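# Fit the camshaft into the engine case with timed gears

## Task

Push the camshaft's shaft fully into the open front bearing of the free-standing engine case so its large gear engages the small crank gear in correct timing: as the gears rotate, the small gear's marked tooth has to land in one of the two marked gaps on the large gear. The engine case must end up still standing upright.

## Robot and tools

Robot: two arms, left_arm (base near y = +0.30 m) and right_arm (base near y = -0.35 m), each with a two-finger parallel gripper and a wrist camera. Fixed cameras: cam_head_left, cam_head_right, cam_high, cam_low; wrist cameras: cam_left_wrist, cam_right_wrist. Calibration for each camera (K, distortion, T_world_to_cam) was supplied and may be off by a few millimetres or degrees.

Frame: the scene frame has its origin at table-top height, halfway between the nominal arm bases. +x points out over the table, +y toward left_arm, +z up. Arm names do not match image sides. Gripper fingers point along the gripper's own +z and close along its y axis. end_effector_position is the point between the finger pads, just behind the tips.

The 14-number row (shared by execute_actions and move): one flat list covering both arms, every value in [-1, 1]. Numbers 1-7 are left_arm: dx, dy, dz, rx, ry, rz, opening. Numbers 8-14 are the same for right_arm. dx..rz are an offset, not a pose: a displacement measured along scene-frame axes from that arm's "Hand target" as it was when the action or move started, with 1.0 = 0.6 m for dx/dy/dz and 1.0 = 180 degrees for rx/ry/rz (together forming one rotation vector, applied about the Hand target's position). All rows in one action or one move list are measured from the same start, not chained. Sending six zeros re-requests the current Hand target. opening is absolute: +1 fully open (about 87 mm between pads), +0.5 about 69 mm, 0 about 43 mm, -0.5 about 18 mm, -1 closed. Always send the opening you want, since 0 is itself a command.

execute_actions(actions, cameras): actions is a list of actions; each action is a table of 1 to 15 rows, one per 1/30 s step; if fewer than 15 rows, the last row is held. An empty list returns state plus all camera images. cameras picks images by name, ["all"] or [].

move(target, speed, blend, opening_speed, blocking, cameras): drives each gripper in a straight line toward target, given as one 14-number row or a list of up to 15 rows (all offsets from the same starting Hand targets). speed in m/s, 0.002 to 2.9, default 0.25 (rotation up to twice that in rad/s), one value or one per target. blend in metres rounds corners in a list; 0 stops at each point. opening_speed is the rate of finger change per second on the -1..+1 scale, at least 0.2. blocking=false returns early while motion continues. A move lasts at most 10 s and does not avoid obstacles or the other arm; avoid paths passing near an arm's own base. The result adds a move: line such as done, off_target, moving, held or fault, plus limits like paced (pose clipped) or held (steps withheld).

wait(seconds 0 to 10, cameras): lets the scene run holding commands. stop(cameras): brakes a running move. zoom_image(camera, region [x0,y0,x1,y1] pixels, max 504x504) enlarges part of the latest image. read_manual(section) gives licence text only. finished_scene(scene) ends the current scene irreversibly; pass its number.

Results: end_effector_position (m) and end_effector_quat_wxyz in the scene frame; Hand target is the last commanded pose after clipping and is the reference for the next offsets. The gripper often stops short of it; re-send the missing distance. grip_measured reads finger position on the command scale; to hold a part keep the command roughly 0.04 below the reading at first contact. Joint positions, Joint torques (signed, with offsets; joints 1-3 wrap at ±28 N m), Joint velocities (may read within noise), motor temperatures and Tool commands also appear. Actions-type calls also list positions at some steps.

Behaviour to expect: joint friction and gravity can leave the gripper low, short or tilted, mostly at long reach; small moves may not happen or go sideways, so check position and orientation after each motion. Commanded orientation is limited to 40 degrees from the current one per step. An arm blocked by something keeps pushing until commanded back past its actual position. Motors heat when holding loads, stretched out, or pushing; a MOTOR HOT line warns, and at 90 °C the arm folds and stops working.

Avoid: dropping parts, releasing parts that are moving, fast impacts, strong pushing on the heavy case or table, knocking the case over, anything leaving the table, the two grippers or cameras touching or pinching each other, and strain on a wrist camera cable. Objects may occasionally be nudged by outside disturbances.

Each tool is called after ">>>" as name(argument=value, ...), one argument or row to a line, values as JSON.

## Session

>>> execute_actions(
  actions=[],
)

Scene clock: 0.00 s.
left_arm: end_effector_position=(+0.2761, +0.2475, +0.0832) grip_measured=+1.000 end_effector_quat_wxyz=(+0.489, -0.231, +0.841, -0.007) | right_arm: end_effector_position=(+0.2485, -0.2082, +0.2399) grip_measured=+0.980 end_effector_quat_wxyz=(+0.560, +0.105, +0.766, +0.299)
Joint positions: left_arm=[-0.473 0.969 0.323 -0.055 -0.629 -0.743 1] | right_arm=[0.613 0.494 0.463 -0.172 0.254 0.678 0.99]
Joint velocities: within noise
Joint torques (N m): no reading
Motor temperatures (°C): left_arm=[21 29 27 30 22 24 22] | right_arm=[23 29 26 26 19 24 20]
Heat: left arm: 30 °C; right arm: 29 °C.
Hand target: left_arm +0.2784, +0.2462, +0.0872; +0.493, -0.232, +0.839, -0.011 | right_arm +0.2495, -0.2076, +0.2478; +0.565, +0.106, +0.759, +0.304
Tool commands: left_gripper/opening=+1.0 right_gripper/opening=+1.0

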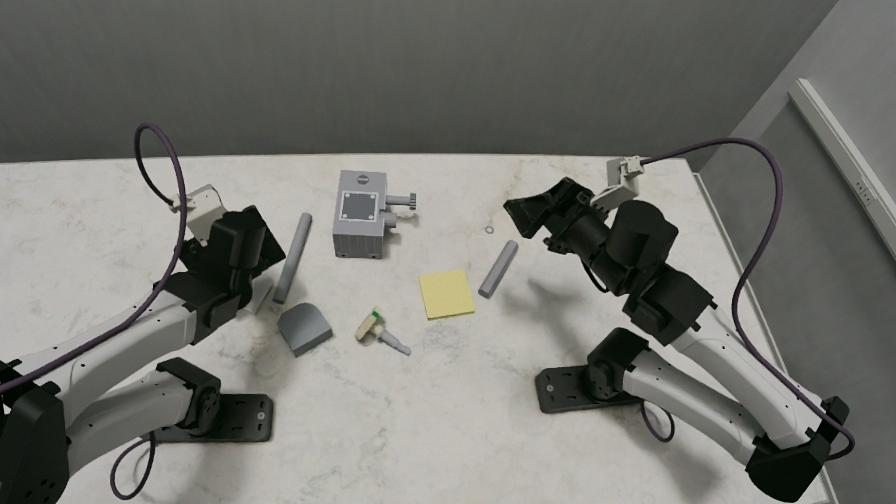

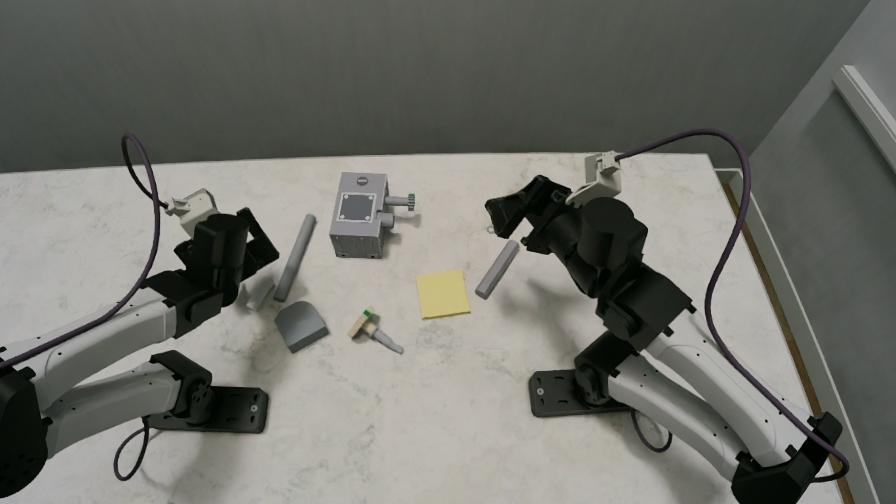

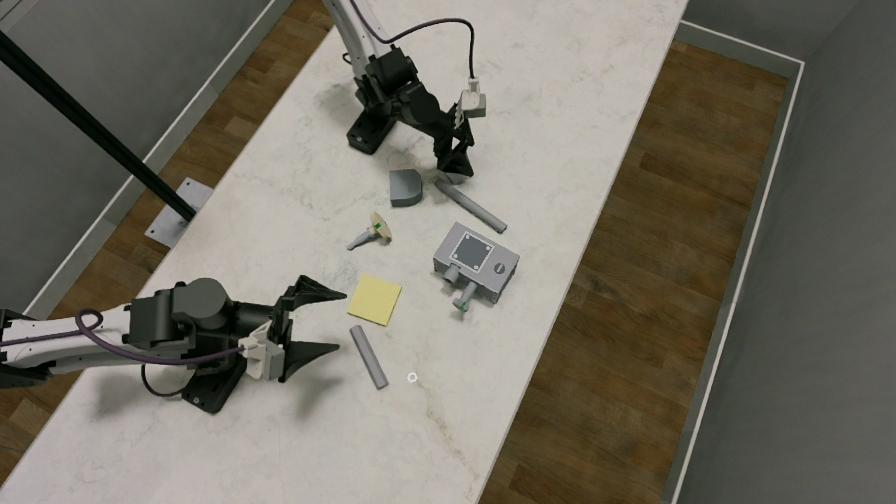

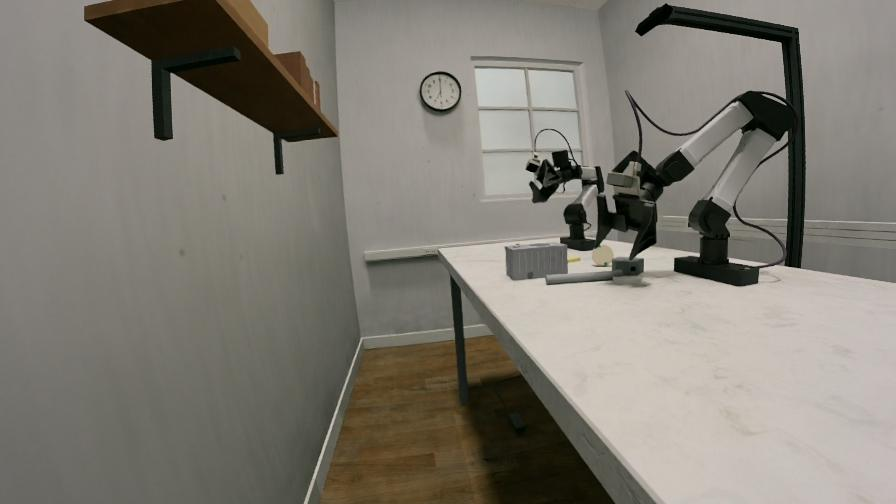

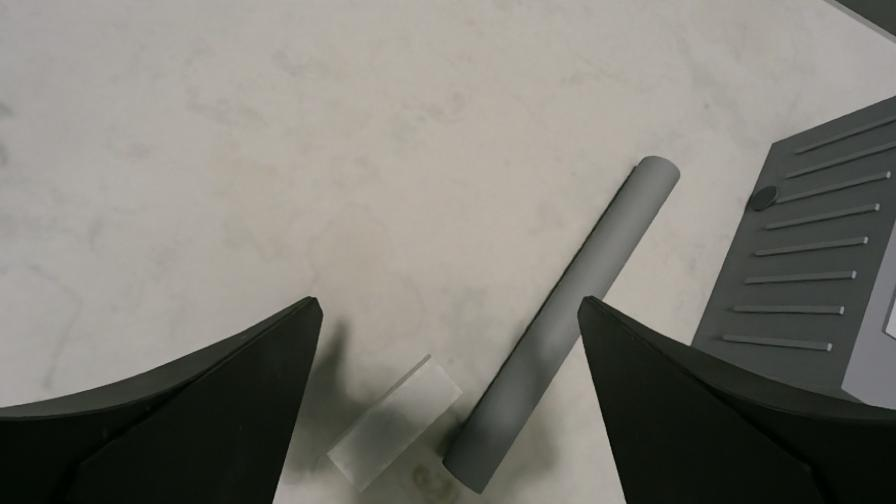

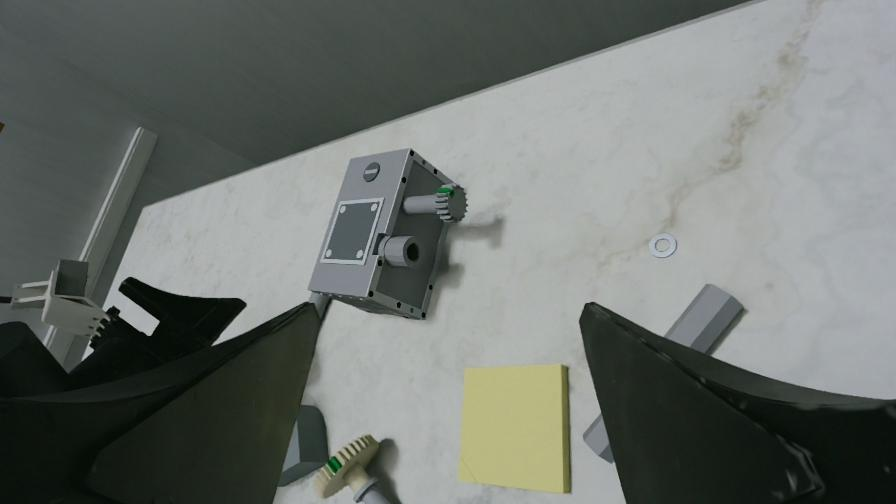

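>>> zoom_image(
  camera="cam_right_wrist",
  region=[290, 140, 490, 330],
)

>>> zoom_image(
  camera="cam_right_wrist",
  region=[270, 390, 430, 504],
)

>>> zoom_image(
  camera="cam_head_left",
  region=[320, 150, 440, 270],
)

>>> zoom_image(
  camera="cam_head_left",
  region=[330, 290, 430, 370],
)

>>> zoom_image(
  camera="cam_high",
  region=[330, 190, 540, 320],
)

Scaled by 2.520.

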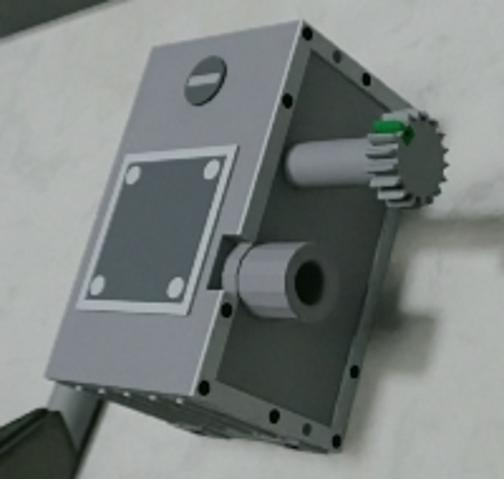

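Scaled by 3.150.

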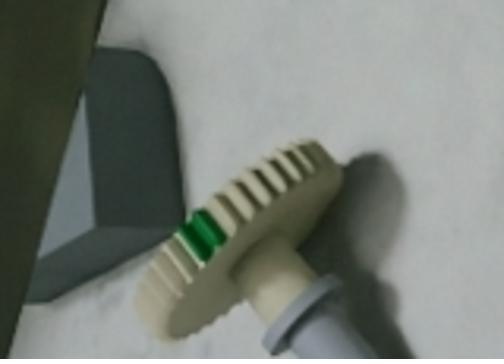

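Scaled by 4.200.

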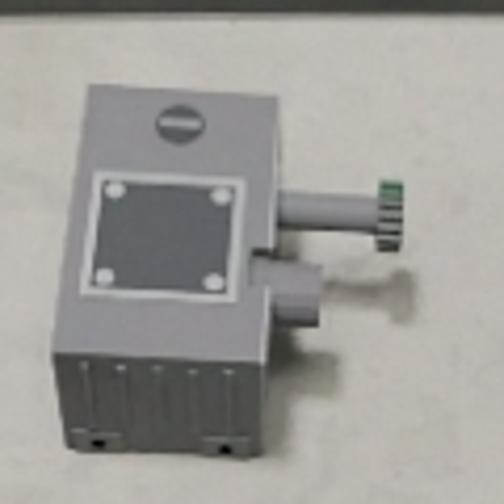

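Scaled by 5.040.

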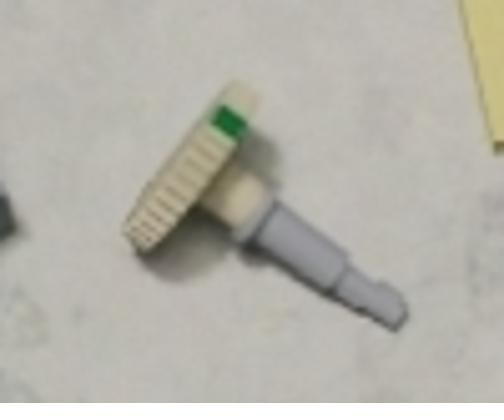

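Scaled by 2.400.

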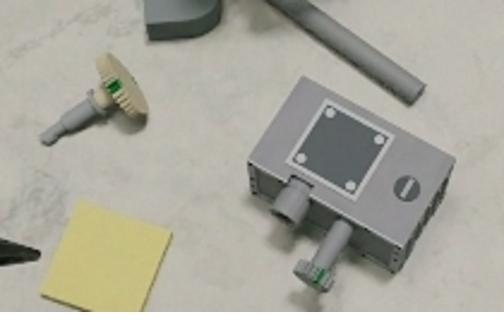

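>>> move(
  target=[0,0,0,0,0,0,1,-0.206,0.341,-0.096,-0.345,0.184,0.306,1],
  cameras=["all"],
)

>>> zoom_image(
  camera="cam_right_wrist",
  region=[248, 100, 648, 460],
)

Scene clock: 86.60 s.
left_arm: end_effector_position=(+0.2761, +0.2475, +0.0832) grip_measured=+1.000 end_effector_quat_wxyz=(+0.489, -0.231, +0.841, -0.007) | right_arm: end_effector_position=(+0.1262, -0.0090, +0.1862) grip_measured=+0.980 end_effector_quat_wxyz=(+0.123, -0.444, +0.886, +0.056)
Joint positions: left_arm=[-0.473 0.969 0.323 -0.055 -0.629 -0.743 1] | right_arm=[1.266 1.819 1.729 -1.227 0.098 0.322 0.99]
Joint torques (N m): left_arm=[0.16 -1.68 8.75 1.67 -0.2 0.08] | right_arm=[0.1 -8.72 9.92 0.79 0.07 -0.09]
Motor temperatures (°C): left_arm=[21 28 34 33 22 23 22] | right_arm=[23 29 34 33 19 23 20]
Heat: left arm: 34 °C; right arm: 34 °C.
Hand target: left_arm +0.2784, +0.2462, +0.0872; +0.493, -0.232, +0.839, -0.011 | right_arm +0.1258, -0.0030, +0.1900; +0.124, -0.451, +0.882, +0.062
Off the commanded pose: left_arm 0.005 m, 1 deg | right_arm 0.007 m, 1 deg.
move: done
camera_calibration:
cam_right_wrist: T_world_to_cam=[[0.796364, -0.604765, 0.00799687, -0.10957], [-0.502926, -0.6548, 0.564182, -0.0259286], [-0.335962, -0.453316, -0.825612, 0.336496], [0, 0, 0, 1]] pos_world=[0.187267, 0.0692966, 0.29332]

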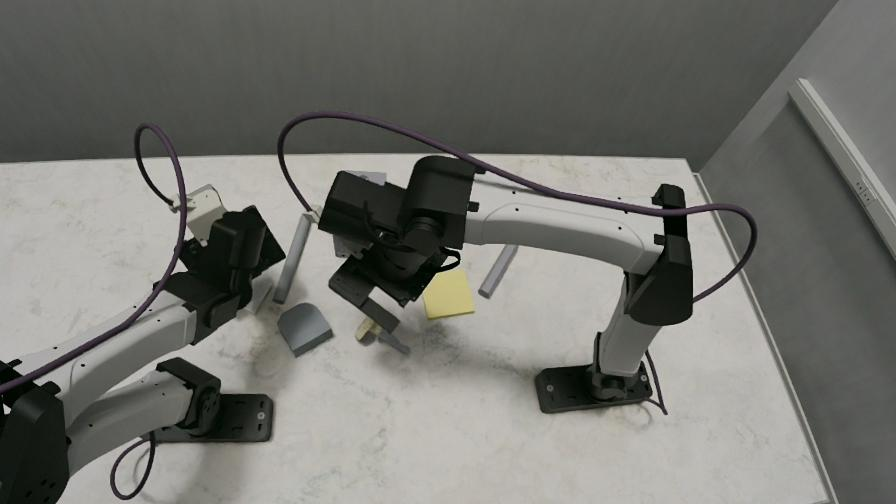

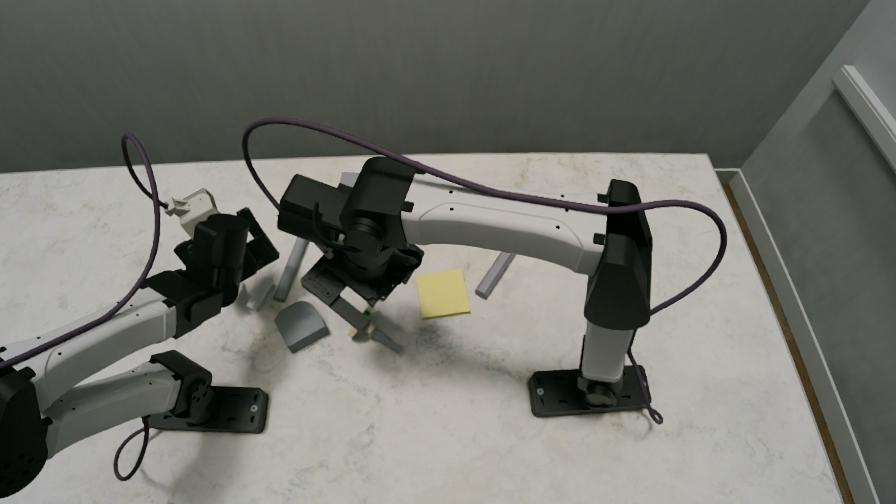

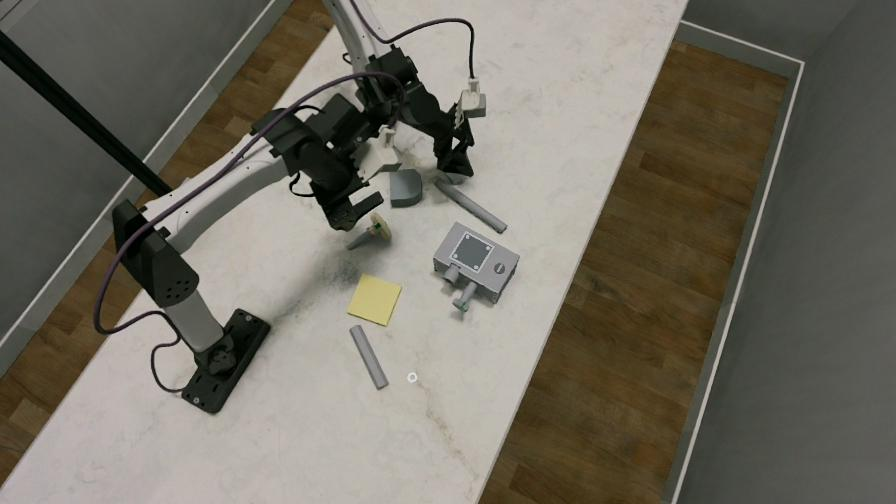

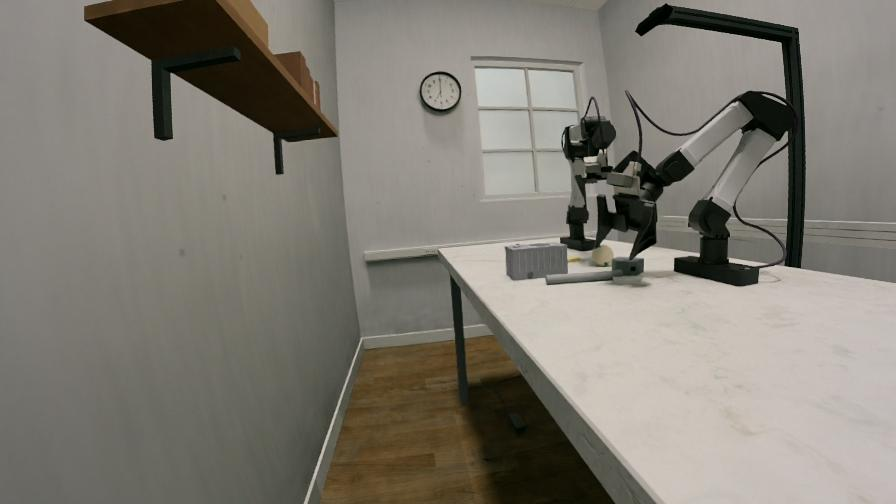

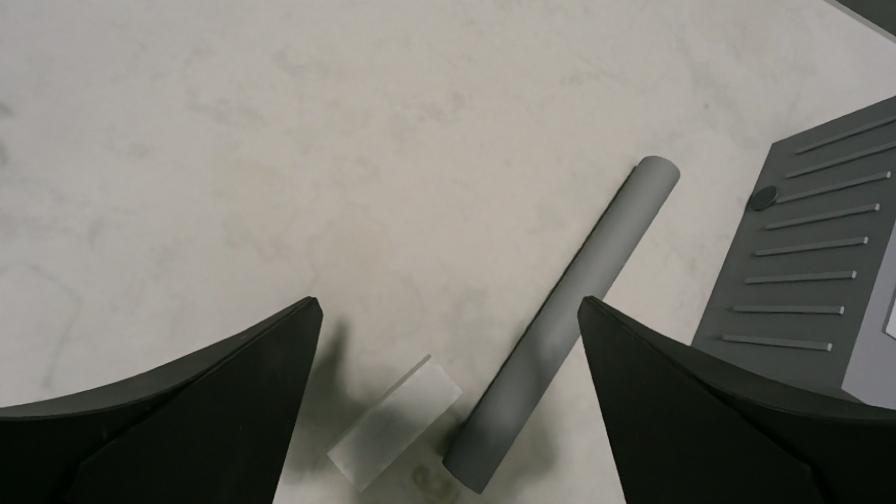

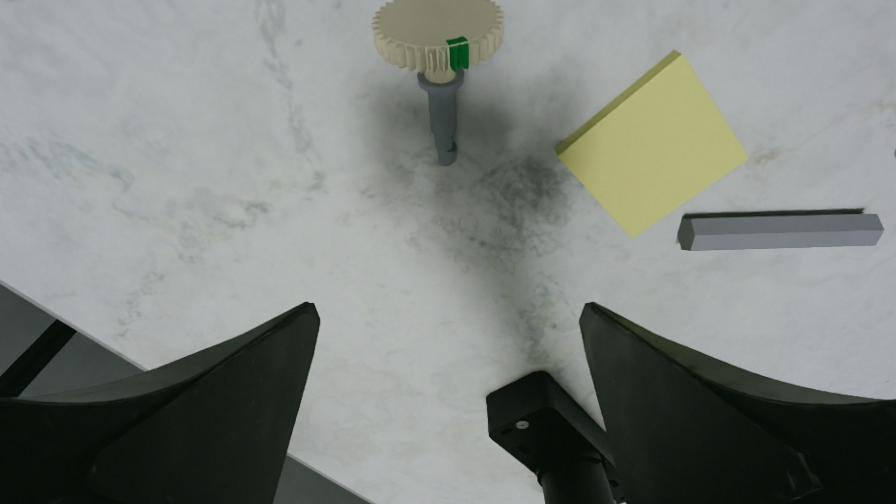

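Scaled by 1.260.

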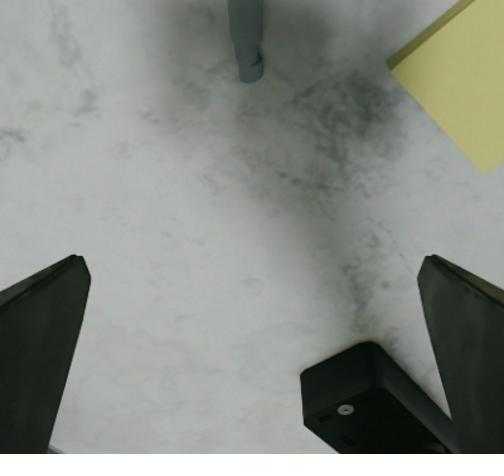

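>>> move(
  target=[0,0,0,0,0,0,1,-0.008,0.086,-0.133,-0.078,-0.108,-0.038,1],
  cameras=["cam_right_wrist","cam_head_left","cam_high"],
)

Scene clock: 123.07 s.
left_arm: end_effector_position=(+0.2761, +0.2475, +0.0832) grip_measured=+1.000 end_effector_quat_wxyz=(+0.489, -0.231, +0.841, -0.007) | right_arm: end_effector_position=(+0.1147, +0.0291, +0.1283) grip_measured=+0.980 end_effector_quat_wxyz=(+0.170, -0.448, +0.876, -0.061)
Joint positions: left_arm=[-0.473 0.969 0.323 -0.055 -0.629 -0.743 1] | right_arm=[1.422 2.081 1.846 -1.231 0.349 0.457 0.99]
Joint torques (N m): left_arm=[0.14 -1.68 8.7 1.67 -0.19 0.08] | right_arm=[-0.54 -13.42 6.64 0.56 0.28 0.01]
Motor temperatures (°C): left_arm=[20 28 35 33 22 23 22] | right_arm=[23 34 34 28 19 23 20]
Heat: left arm: 35 °C; right arm: 34 °C.
Hand target: left_arm +0.2784, +0.2462, +0.0872; +0.493, -0.232, +0.839, -0.011 | right_arm +0.1162, +0.0286, +0.1320; +0.172, -0.446, +0.877, -0.057 (not the last commanded pose)
Off the commanded pose: left_arm 0.005 m, 1 deg | right_arm 0.027 m, 10 deg.
move: held (right_arm; a check stopped the path); limits=held
pose unreachable (right arm): on one or more control steps of this call, first in action 0 (counted from 0), this arm could not follow its commanded pose, so it was not sent that pose on those steps. It may still have moved: this result reports where it is.
cause: moving toward the commanded pose would bring a part of the arm too close to another arm (this arm's wrist camera and the left arm's wrist (the part past joint 5), at the place that arm is still heading or pushing toward).
camera_calibration:
cam_right_wrist: T_world_to_cam=[[0.758982, -0.598394, 0.256651, -0.104766], [-0.622278, -0.550643, 0.556383, 0.0376291], [-0.191613, -0.581993, -0.790296, 0.28471], [0, 0, 0, 1]] pos_world=[0.157485, 0.123728, 0.230957]
Images, in order (width x height): cam_head_left 896x504, cam_high 896x504, cam_right_wrist 896x504.

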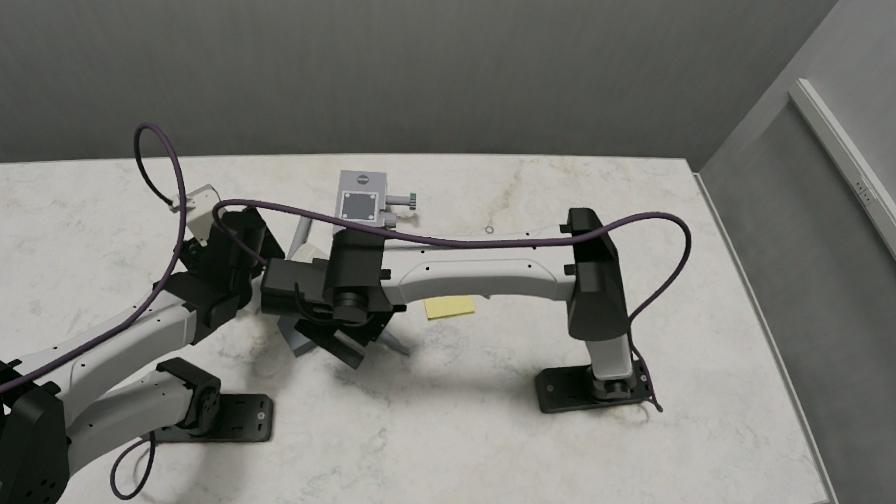

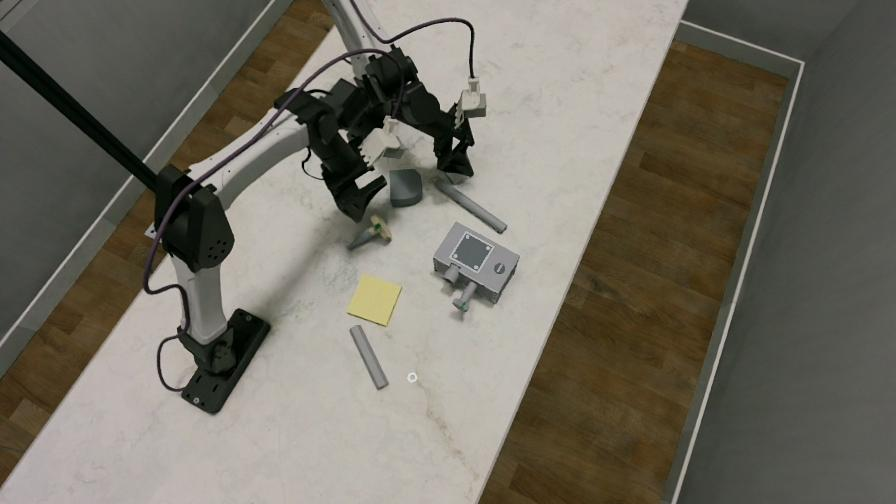

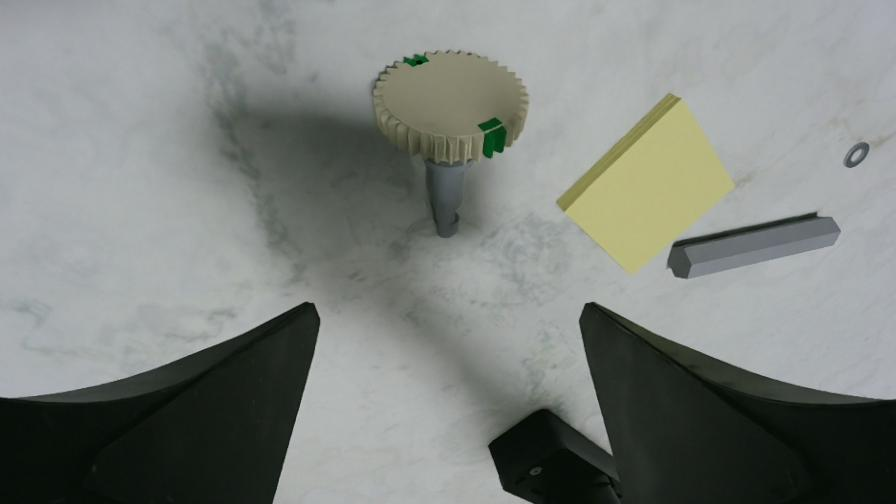

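>>> move(
  target=[-0.05,0.25,0.2,0,0,0,1,0,0,0,0,0,0,1],
)

>>> execute_actions(
  actions=[],
  cameras=[],
)

Scene clock: 129.63 s.
left_arm: end_effector_position=(+0.2457, +0.3954, +0.1934) grip_measured=+1.000 end_effector_quat_wxyz=(+0.482, -0.240, +0.843, -0.010) | right_arm: end_effector_position=(+0.1147, +0.0291, +0.1283) grip_measured=+0.980 end_effector_quat_wxyz=(+0.170, -0.448, +0.876, -0.061)
Joint positions: left_arm=[0.608 0.724 0.678 -0.542 0.265 -0.125 1] | right_arm=[1.422 2.081 1.846 -1.231 0.349 0.457 0.99]
Joint torques (N m): left_arm=[0.85 -0.05 11.75 1.79 0.28 0.17] | right_arm=[-0.5 -13.42 6.64 0.56 0.26 0.02]
Heat: left arm: 35 °C; right arm: 35 °C.
Hand target: left_arm +0.2484, +0.3962, +0.2073; +0.493, -0.232, +0.839, -0.010 | right_arm +0.1162, +0.0286, +0.1320; +0.172, -0.446, +0.877, -0.057
Off the commanded pose: left_arm 0.014 m, 2 deg | right_arm 0.004 m, 0 deg.
move: off_target (left_arm)

Scene clock: 129.63 s.
left_arm: end_effector_position=(+0.2457, +0.3954, +0.1934) grip_measured=+1.000 end_effector_quat_wxyz=(+0.482, -0.240, +0.843, -0.010) | right_arm: end_effector_position=(+0.1147, +0.0291, +0.1283) grip_measured=+0.980 end_effector_quat_wxyz=(+0.170, -0.448, +0.876, -0.061)
Joint positions: left_arm=[0.608 0.724 0.678 -0.542 0.265 -0.125 1] | right_arm=[1.422 2.081 1.846 -1.231 0.349 0.457 0.99]
Joint velocities: within noise
Joint torques (N m): left_arm=[0.85 -0.05 11.75 1.79 0.28 0.17] | right_arm=[-0.5 -13.42 6.64 0.56 0.26 0.02]
Motor temperatures (°C): left_arm=[20 28 35 33 22 23 22] | right_arm=[23 35 34 28 19 23 20]
Heat: left arm: 35 °C; right arm: 35 °C.
Hand target: left_arm +0.2484, +0.3962, +0.2073; +0.493, -0.232, +0.839, -0.010 | right_arm +0.1162, +0.0286, +0.1320; +0.172, -0.446, +0.877, -0.057
Tool commands: left_gripper/opening=+1.0 right_gripper/opening=+1.0
Off the commanded pose: left_arm 0.014 m, 2 deg | right_arm 0.004 m, 0 deg.
No camera images: "cameras" was empty.

>>> move(
  target=[
    [0,0,0,0,0,0,1,0.028,0.025,-0.063,-0.0314,-0.0432,-0.0153,0.9],
    [0,0,0,0,0,0,1,0.077,0.021,-0.15,-0.0314,-0.0432,-0.0153,0.9],
  ],
  speed=[0.2,0.08],
  cameras=["cam_right_wrist","cam_head_left","cam_high"],
)

Scene clock: 139.37 s.
left_arm: end_effector_position=(+0.2457, +0.3952, +0.1934) grip_measured=+1.000 end_effector_quat_wxyz=(+0.482, -0.240, +0.843, -0.010) | right_arm: end_effector_position=(+0.1591, +0.0418, +0.0493) grip_measured=+0.900 end_effector_quat_wxyz=(+0.207, -0.425, +0.872, -0.129)
Joint positions: left_arm=[0.608 0.724 0.678 -0.543 0.265 -0.125 1] | right_arm=[1.377 2.28 1.815 -1.056 0.49 0.458 0.95]
Joint torques (N m): left_arm=[0.9 0.03 11.78 1.79 0.29 0.18] | right_arm=[-0.44 -12.36 5.71 0.63 0.42 -0.08]
Heat: left arm: 37 °C; right arm: 37 °C.
Hand target: left_arm +0.2484, +0.3962, +0.2073; +0.493, -0.232, +0.839, -0.010 | right_arm +0.1624, +0.0413, +0.0421; +0.208, -0.427, +0.870, -0.135
Off the commanded pose: left_arm 0.014 m, 2 deg | right_arm 0.008 m, 1 deg.
move: off_target (left_arm)
camera_calibration:
cam_right_wrist: T_world_to_cam=[[0.682637, -0.612816, 0.398075, -0.104842], [-0.720018, -0.470995, 0.509645, 0.130627], [-0.124827, -0.634524, -0.762757, 0.228379], [0, 0, 0, 1]] pos_world=[0.194131, 0.142188, 0.149359]
Images, in order (width x height): cam_head_left 896x504, cam_high 896x504, cam_right_wrist 896x504.

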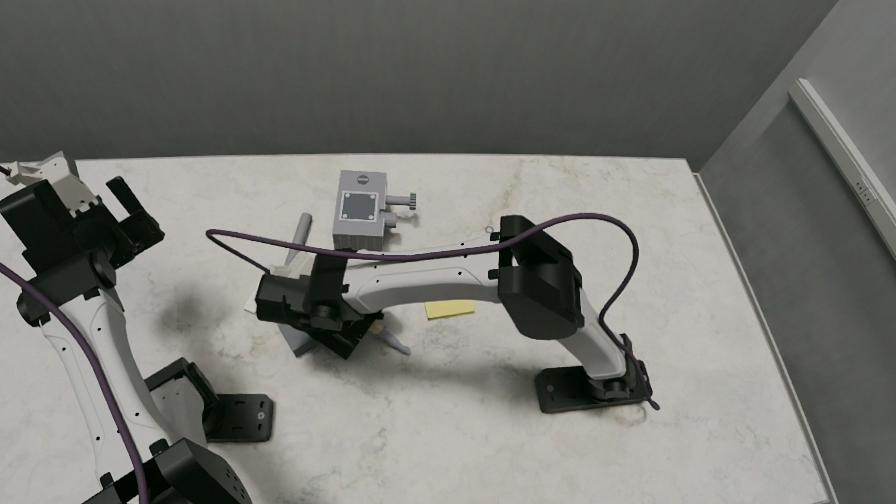

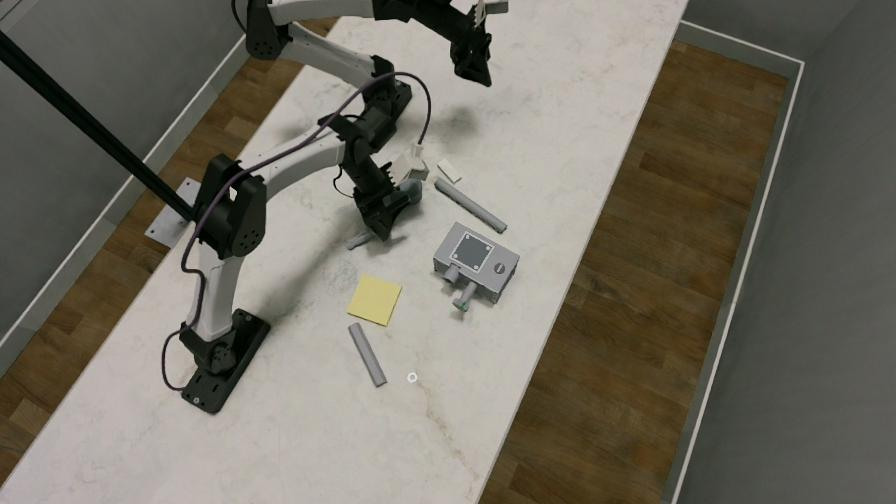

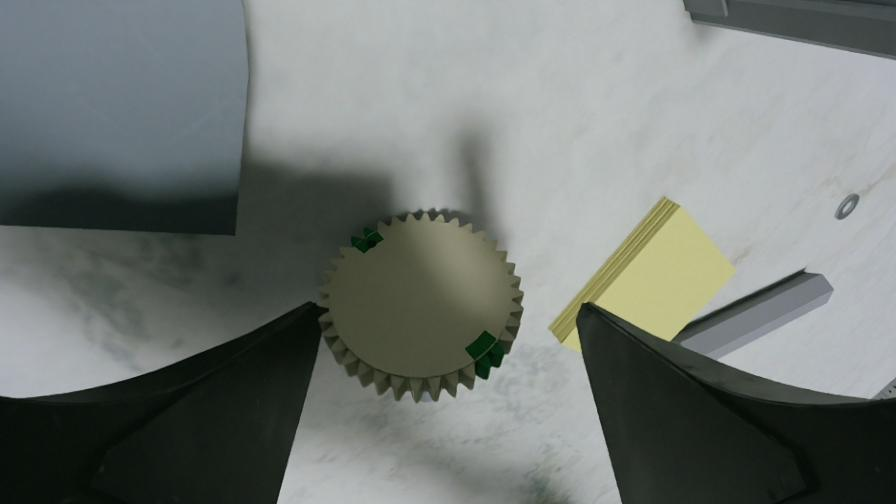

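>>> move(
  target=[
    [0,0,0,0,0,0,1,-0.012,0.012,0,0,0,0,0.9],
    [0,0,0,0,0,0,1,-0.007,0.012,-0.013,0,0,0,0.9],
  ],
  speed=0.06,
  cameras=["cam_right_wrist"],
)

Scene clock: 144.87 s.
left_arm: end_effector_position=(+0.2457, +0.3952, +0.1934) grip_measured=+1.000 end_effector_quat_wxyz=(+0.482, -0.240, +0.843, -0.010) | right_arm: end_effector_position=(+0.1549, +0.0428, +0.0384) grip_measured=+0.900 end_effector_quat_wxyz=(+0.201, -0.432, +0.868, -0.137)
Joint positions: left_arm=[0.608 0.724 0.678 -0.543 0.265 -0.125 1] | right_arm=[1.388 2.313 1.824 -1.056 0.491 0.457 0.95]
Joint torques (N m): left_arm=[0.9 -0.01 11.77 1.77 0.26 0.17] | right_arm=[-0.38 -12.33 7.77 0.59 0.43 0.07]
Heat: left arm: 38 °C; right arm: 38 °C.
Hand target: left_arm +0.2484, +0.3962, +0.2073; +0.493, -0.232, +0.839, -0.010 | right_arm +0.1582, +0.0485, +0.0343; +0.208, -0.427, +0.869, -0.135
Off the commanded pose: left_arm 0.014 m, 2 deg | right_arm 0.008 m, 1 deg.
move: off_target (left_arm)
camera_calibration:
cam_right_wrist: T_world_to_cam=[[0.690936, -0.595801, 0.409424, -0.0994603], [-0.712748, -0.466783, 0.523549, 0.131851], [-0.120818, -0.653555, -0.747174, 0.219757], [0, 0, 0, 1]] pos_world=[0.189248, 0.145911, 0.135888]
Images, in order (width x height): cam_right_wrist 896x504.

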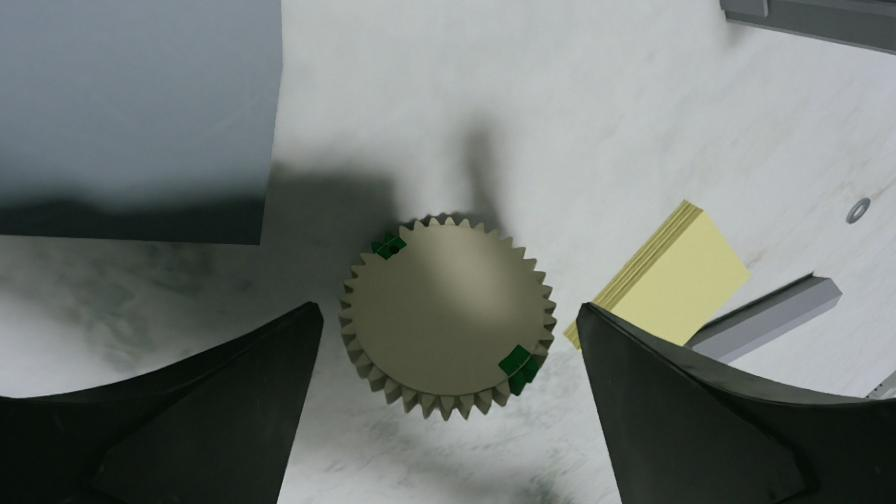

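>>> move(
  target=[0,0,0,0,0,0,1,0,0,0,0,0,0,0.38],
  opening_speed=0.4,
  cameras=["cam_right_wrist"],
)

Scene clock: 151.67 s.
left_arm: end_effector_position=(+0.2457, +0.3952, +0.1934) grip_measured=+1.000 end_effector_quat_wxyz=(+0.482, -0.240, +0.843, -0.010) | right_arm: end_effector_position=(+0.1550, +0.0429, +0.0384) grip_measured=+0.404 end_effector_quat_wxyz=(+0.201, -0.432, +0.869, -0.137)
Joint positions: left_arm=[0.608 0.724 0.678 -0.543 0.265 -0.125 1] | right_arm=[1.388 2.313 1.824 -1.056 0.491 0.457 0.702]
Joint torques (N m): left_arm=[0.88 -0.05 11.85 1.79 0.27 0.17] | right_arm=[-0.31 -12.3 7.72 0.59 0.42 0.06]
Heat: left arm: 39 °C; right arm: 39 °C.
Hand target: left_arm +0.2484, +0.3962, +0.2073; +0.493, -0.232, +0.839, -0.010 | right_arm +0.1582, +0.0485, +0.0343; +0.208, -0.427, +0.869, -0.135
Off the commanded pose: left_arm 0.014 m, 2 deg | right_arm 0.008 m, 1 deg.
move: off_target (left_arm)
camera_calibration:
cam_right_wrist: T_world_to_cam=[[0.690905, -0.595971, 0.409229, -0.0993842], [-0.712778, -0.466944, 0.523366, 0.1319], [-0.120824, -0.653285, -0.747409, 0.219891], [0, 0, 0, 1]] pos_world=[0.189248, 0.146011, 0.135987]
Images, in order (width x height): cam_right_wrist 896x504.

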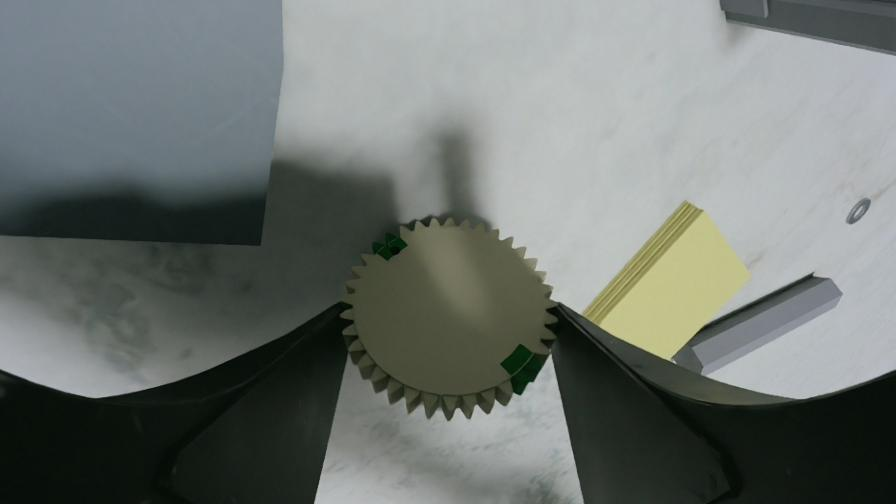

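>>> move(
  target=[
    [0,0,0,0,0,0,1,0,0,0.1,0,0,0,0.33],
    [0,0,0,0,0,0,1,-0.033,-0.08,0.1,0.157,0.216,0.077,0.33],
    [0,0,0,0,0,0,1,-0.033,-0.08,0.01,0.157,0.216,0.077,0.33],
  ],
  speed=[0.15,0.3,0.1],
  cameras=["cam_right_wrist","cam_head_left","cam_high"],
)

>>> zoom_image(
  camera="cam_high",
  region=[300, 170, 460, 290],
)

Scene clock: 162.17 s.
left_arm: end_effector_position=(+0.2457, +0.3952, +0.1934) grip_measured=+1.000 end_effector_quat_wxyz=(+0.482, -0.240, +0.843, -0.010) | right_arm: end_effector_position=(+0.1385, -0.0029, +0.0436) grip_measured=+0.404 end_effector_quat_wxyz=(+0.020, -0.481, +0.842, +0.242)
Joint positions: left_arm=[0.608 0.724 0.678 -0.543 0.265 -0.125 1] | right_arm=[1.035 1.912 1.208 -0.574 -0.401 0.057 0.702]
Joint torques (N m): left_arm=[0.88 -0.01 11.78 1.8 0.26 0.19] | right_arm=[-0.2 -9.44 5.87 1.13 -0.26 -0.08]
Motor temperatures (°C): left_arm=[20 27 40 35 22 23 22] | right_arm=[23 41 33 27 19 23 20]
Heat: left arm: 40 °C; right arm: 41 °C.
Hand target: left_arm +0.2484, +0.3962, +0.2073; +0.493, -0.232, +0.839, -0.010 | right_arm +0.1384, +0.0005, +0.0402; +0.020, -0.484, +0.838, +0.251
Off the commanded pose: left_arm 0.014 m, 2 deg | right_arm 0.005 m, 1 deg.
move: off_target (left_arm)
camera_calibration:
cam_right_wrist: T_world_to_cam=[[0.815212, -0.426769, -0.391533, -0.0992125], [-0.197539, -0.840381, 0.504715, 0.0243754], [-0.544434, -0.334106, -0.769392, 0.252394], [0, 0, 0, 1]] pos_world=[0.223106, 0.0624701, 0.143042]
Images, in order (width x height): cam_head_left 896x504, cam_high 896x504, cam_right_wrist 896x504.

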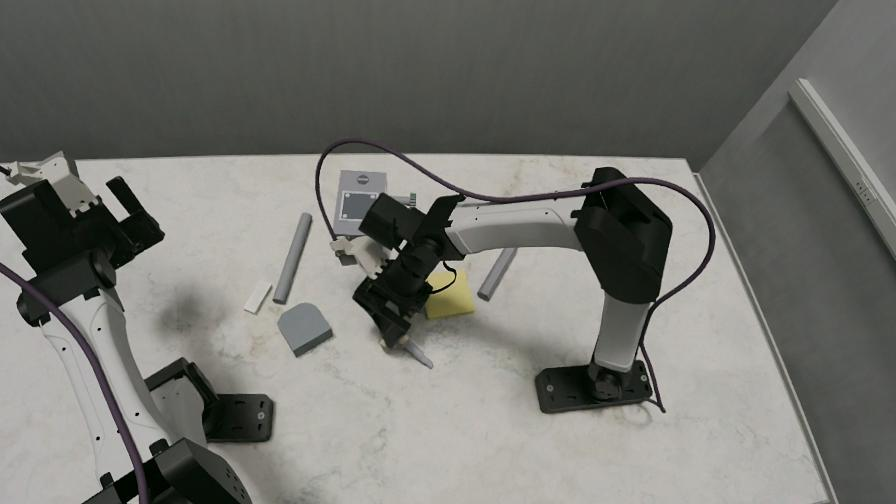

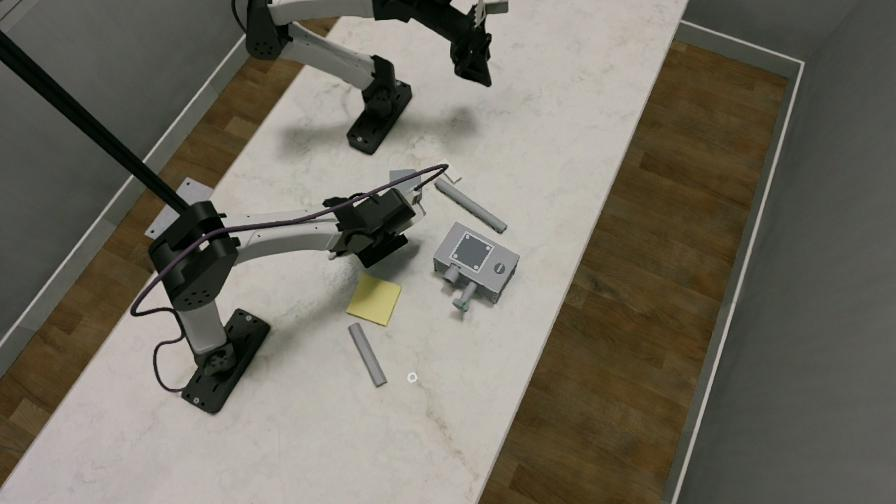

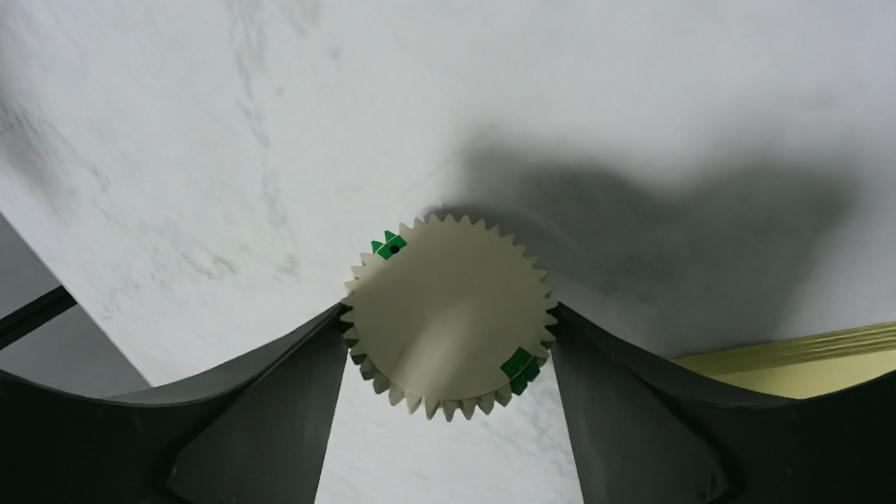

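Scaled by 3.150.

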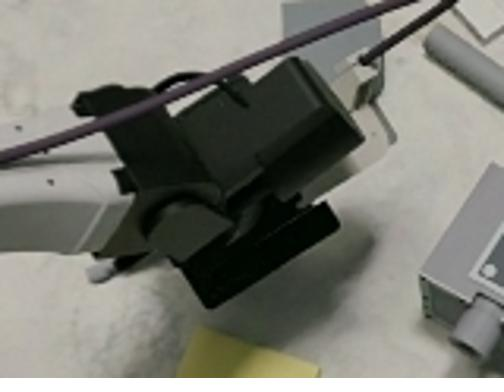

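>>> move(
  target=[
    [0,0,0,0,0,0,1,0,0,-0.009,0,0,0,0.33],
    [0,0,0,0,0,0,1,0,0,-0.0091,0,0,0,0.85],
    [0,0,0,0,0,0,1,0.028,-0.066,0.13,0,0,0,0.85],
  ],
  speed=[0.04,0.05,0.12],
  opening_speed=0.5,
  cameras=["cam_right_wrist"],
)

Scene clock: 171.27 s.
left_arm: end_effector_position=(+0.2457, +0.3952, +0.1934) grip_measured=+1.000 end_effector_quat_wxyz=(+0.482, -0.240, +0.843, -0.010) | right_arm: end_effector_position=(+0.1499, -0.0461, +0.0991) grip_measured=+0.850 end_effector_quat_wxyz=(-0.005, -0.476, +0.847, +0.235)
Joint positions: left_arm=[0.608 0.724 0.678 -0.543 0.265 -0.125 1] | right_arm=[0.934 1.785 1.282 -0.871 -0.434 -0.048 0.925]
Joint torques (N m): left_arm=[0.88 0.01 11.73 1.79 0.27 0.17] | right_arm=[-0.42 -13.16 9.35 0.7 -0.25 -0.12]
Heat: left arm: 41 °C; right arm: 40 °C.
Hand target: left_arm +0.2484, +0.3962, +0.2073; +0.493, -0.232, +0.839, -0.010 | right_arm +0.1552, -0.0391, +0.1183; +0.020, -0.484, +0.838, +0.250
Off the commanded pose: left_arm 0.014 m, 2 deg | right_arm 0.021 m, 4 deg.
move: off_target (left_arm, right_arm)
camera_calibration:
cam_right_wrist: T_world_to_cam=[[0.800115, -0.442965, -0.404472, -0.102445], [-0.178608, -0.81964, 0.544325, -0.0434638], [-0.572639, -0.363281, -0.734923, 0.286267], [0, 0, 0, 1]] pos_world=[0.238132, 0.0229913, 0.192606]
Images, in order (width x height): cam_right_wrist 896x504.

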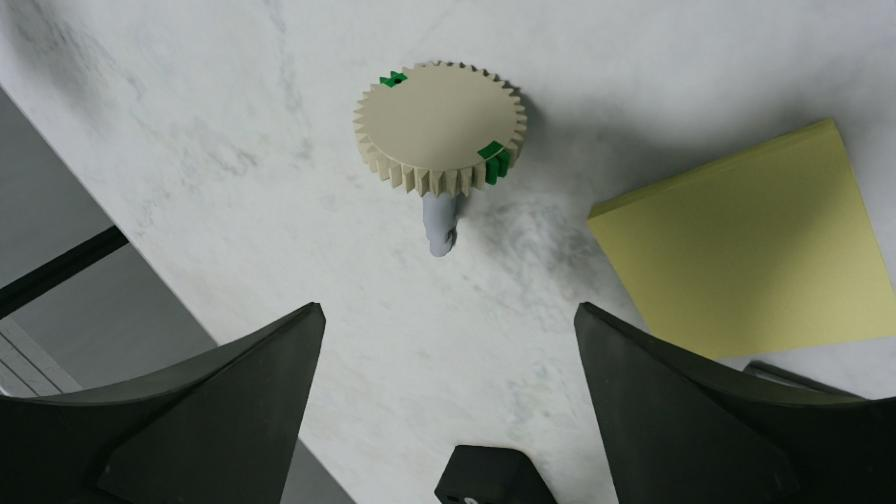

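>>> move(
  target=[
    [0,0,0,0,0,0,1,-0.042,0.05,0.04,-0.08,-0.11,-0.04,0.85],
    [0,0,0,0,0,0,1,-0.08,0.075,-0.02,-0.157,-0.216,-0.077,0.85],
    [0,0,0,0,0,0,1,-0.023,0.07,-0.13,-0.157,-0.216,-0.077,0.85],
  ],
  speed=[0.25,0.25,0.08],
  blend=[0.02,0,0],
  cameras=["cam_right_wrist"],
)

Scene clock: 183.60 s.
left_arm: end_effector_position=(+0.2457, +0.3952, +0.1934) grip_measured=+1.000 end_effector_quat_wxyz=(+0.482, -0.240, +0.843, -0.010) | right_arm: end_effector_position=(+0.1383, +0.0032, +0.0462) grip_measured=+0.850 end_effector_quat_wxyz=(+0.206, -0.425, +0.872, -0.129)
Joint positions: left_arm=[0.608 0.724 0.678 -0.543 0.265 -0.125 1] | right_arm=[1.409 2.129 1.553 -0.965 0.491 0.494 0.925]
Joint torques (N m): left_arm=[0.92 -0.01 11.78 1.8 0.28 0.17] | right_arm=[-0.42 -11.02 5.59 0.6 0.44 -0.06]
Heat: left arm: 42 °C; right arm: 42 °C.
Hand target: left_arm +0.2484, +0.3962, +0.2073; +0.493, -0.232, +0.839, -0.010 | right_arm +0.1414, +0.0029, +0.0402; +0.208, -0.427, +0.870, -0.135
Off the commanded pose: left_arm 0.014 m, 2 deg | right_arm 0.007 m, 1 deg.
move: off_target (left_arm)
camera_calibration:
cam_right_wrist: T_world_to_cam=[[0.682946, -0.612248, 0.398419, -0.113161], [-0.719516, -0.469737, 0.511511, 0.0988994], [-0.126019, -0.636003, -0.761327, 0.199076], [0, 0, 0, 1]] pos_world=[0.17353, 0.103787, 0.14606]
Images, in order (width x height): cam_right_wrist 896x504.

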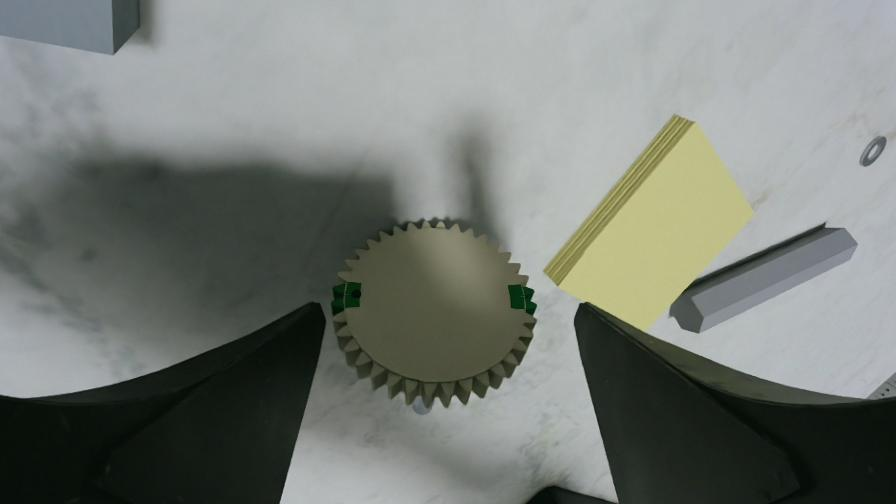

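>>> move(
  target=[
    [0,0,0,0,0,0,1,-0.006,0.006,0,0,0,0,0.85],
    [0,0,0,0,0,0,1,0.002,0.006,-0.013,0,0,0,0.85],
    [0,0,0,0,0,0,1,0.002,0.006,-0.0131,0,0,0,0.33],
  ],
  speed=0.05,
  opening_speed=0.5,
  cameras=["cam_right_wrist"],
)

Scene clock: 190.17 s.
left_arm: end_effector_position=(+0.2457, +0.3952, +0.1934) grip_measured=+1.000 end_effector_quat_wxyz=(+0.482, -0.240, +0.843, -0.010) | right_arm: end_effector_position=(+0.1389, +0.0056, +0.0381) grip_measured=+0.408 end_effector_quat_wxyz=(+0.206, -0.426, +0.871, -0.130)
Joint positions: left_arm=[0.608 0.724 0.678 -0.543 0.265 -0.125 1] | right_arm=[1.409 2.15 1.553 -0.946 0.491 0.492 0.704]
Joint torques (N m): left_arm=[0.91 0.03 11.79 1.8 0.29 0.17] | right_arm=[-0.61 -10.95 6.04 0.6 0.42 -0.07]
Heat: left arm: 42 °C; right arm: 42 °C.
Hand target: left_arm +0.2484, +0.3962, +0.2073; +0.493, -0.232, +0.839, -0.010 | right_arm +0.1426, +0.0064, +0.0323; +0.208, -0.428, +0.869, -0.135
Off the commanded pose: left_arm 0.014 m, 2 deg | right_arm 0.007 m, 1 deg.
move: off_target (left_arm)
camera_calibration:
cam_right_wrist: T_world_to_cam=[[0.684238, -0.609631, 0.40021, -0.109016], [-0.718517, -0.469724, 0.512926, 0.104411], [-0.124708, -0.638521, -0.759433, 0.19421], [0, 0, 0, 1]] pos_world=[0.173833, 0.106592, 0.137564]
Images, in order (width x height): cam_right_wrist 896x504.

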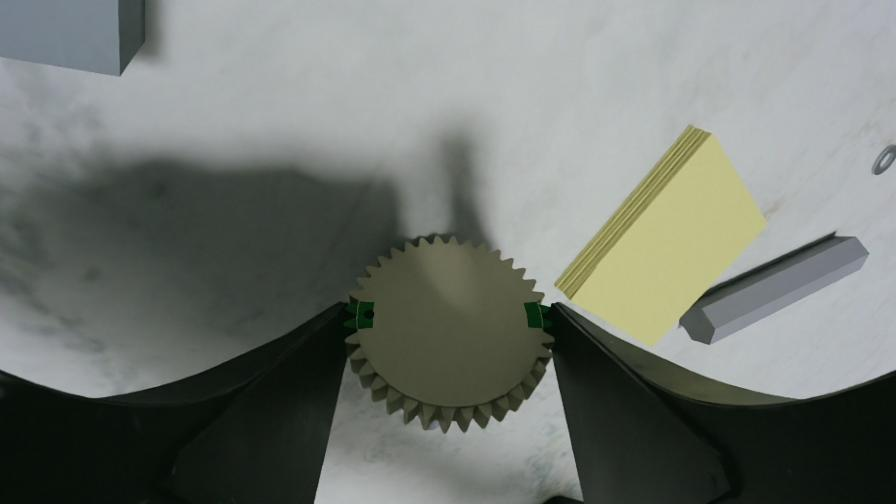

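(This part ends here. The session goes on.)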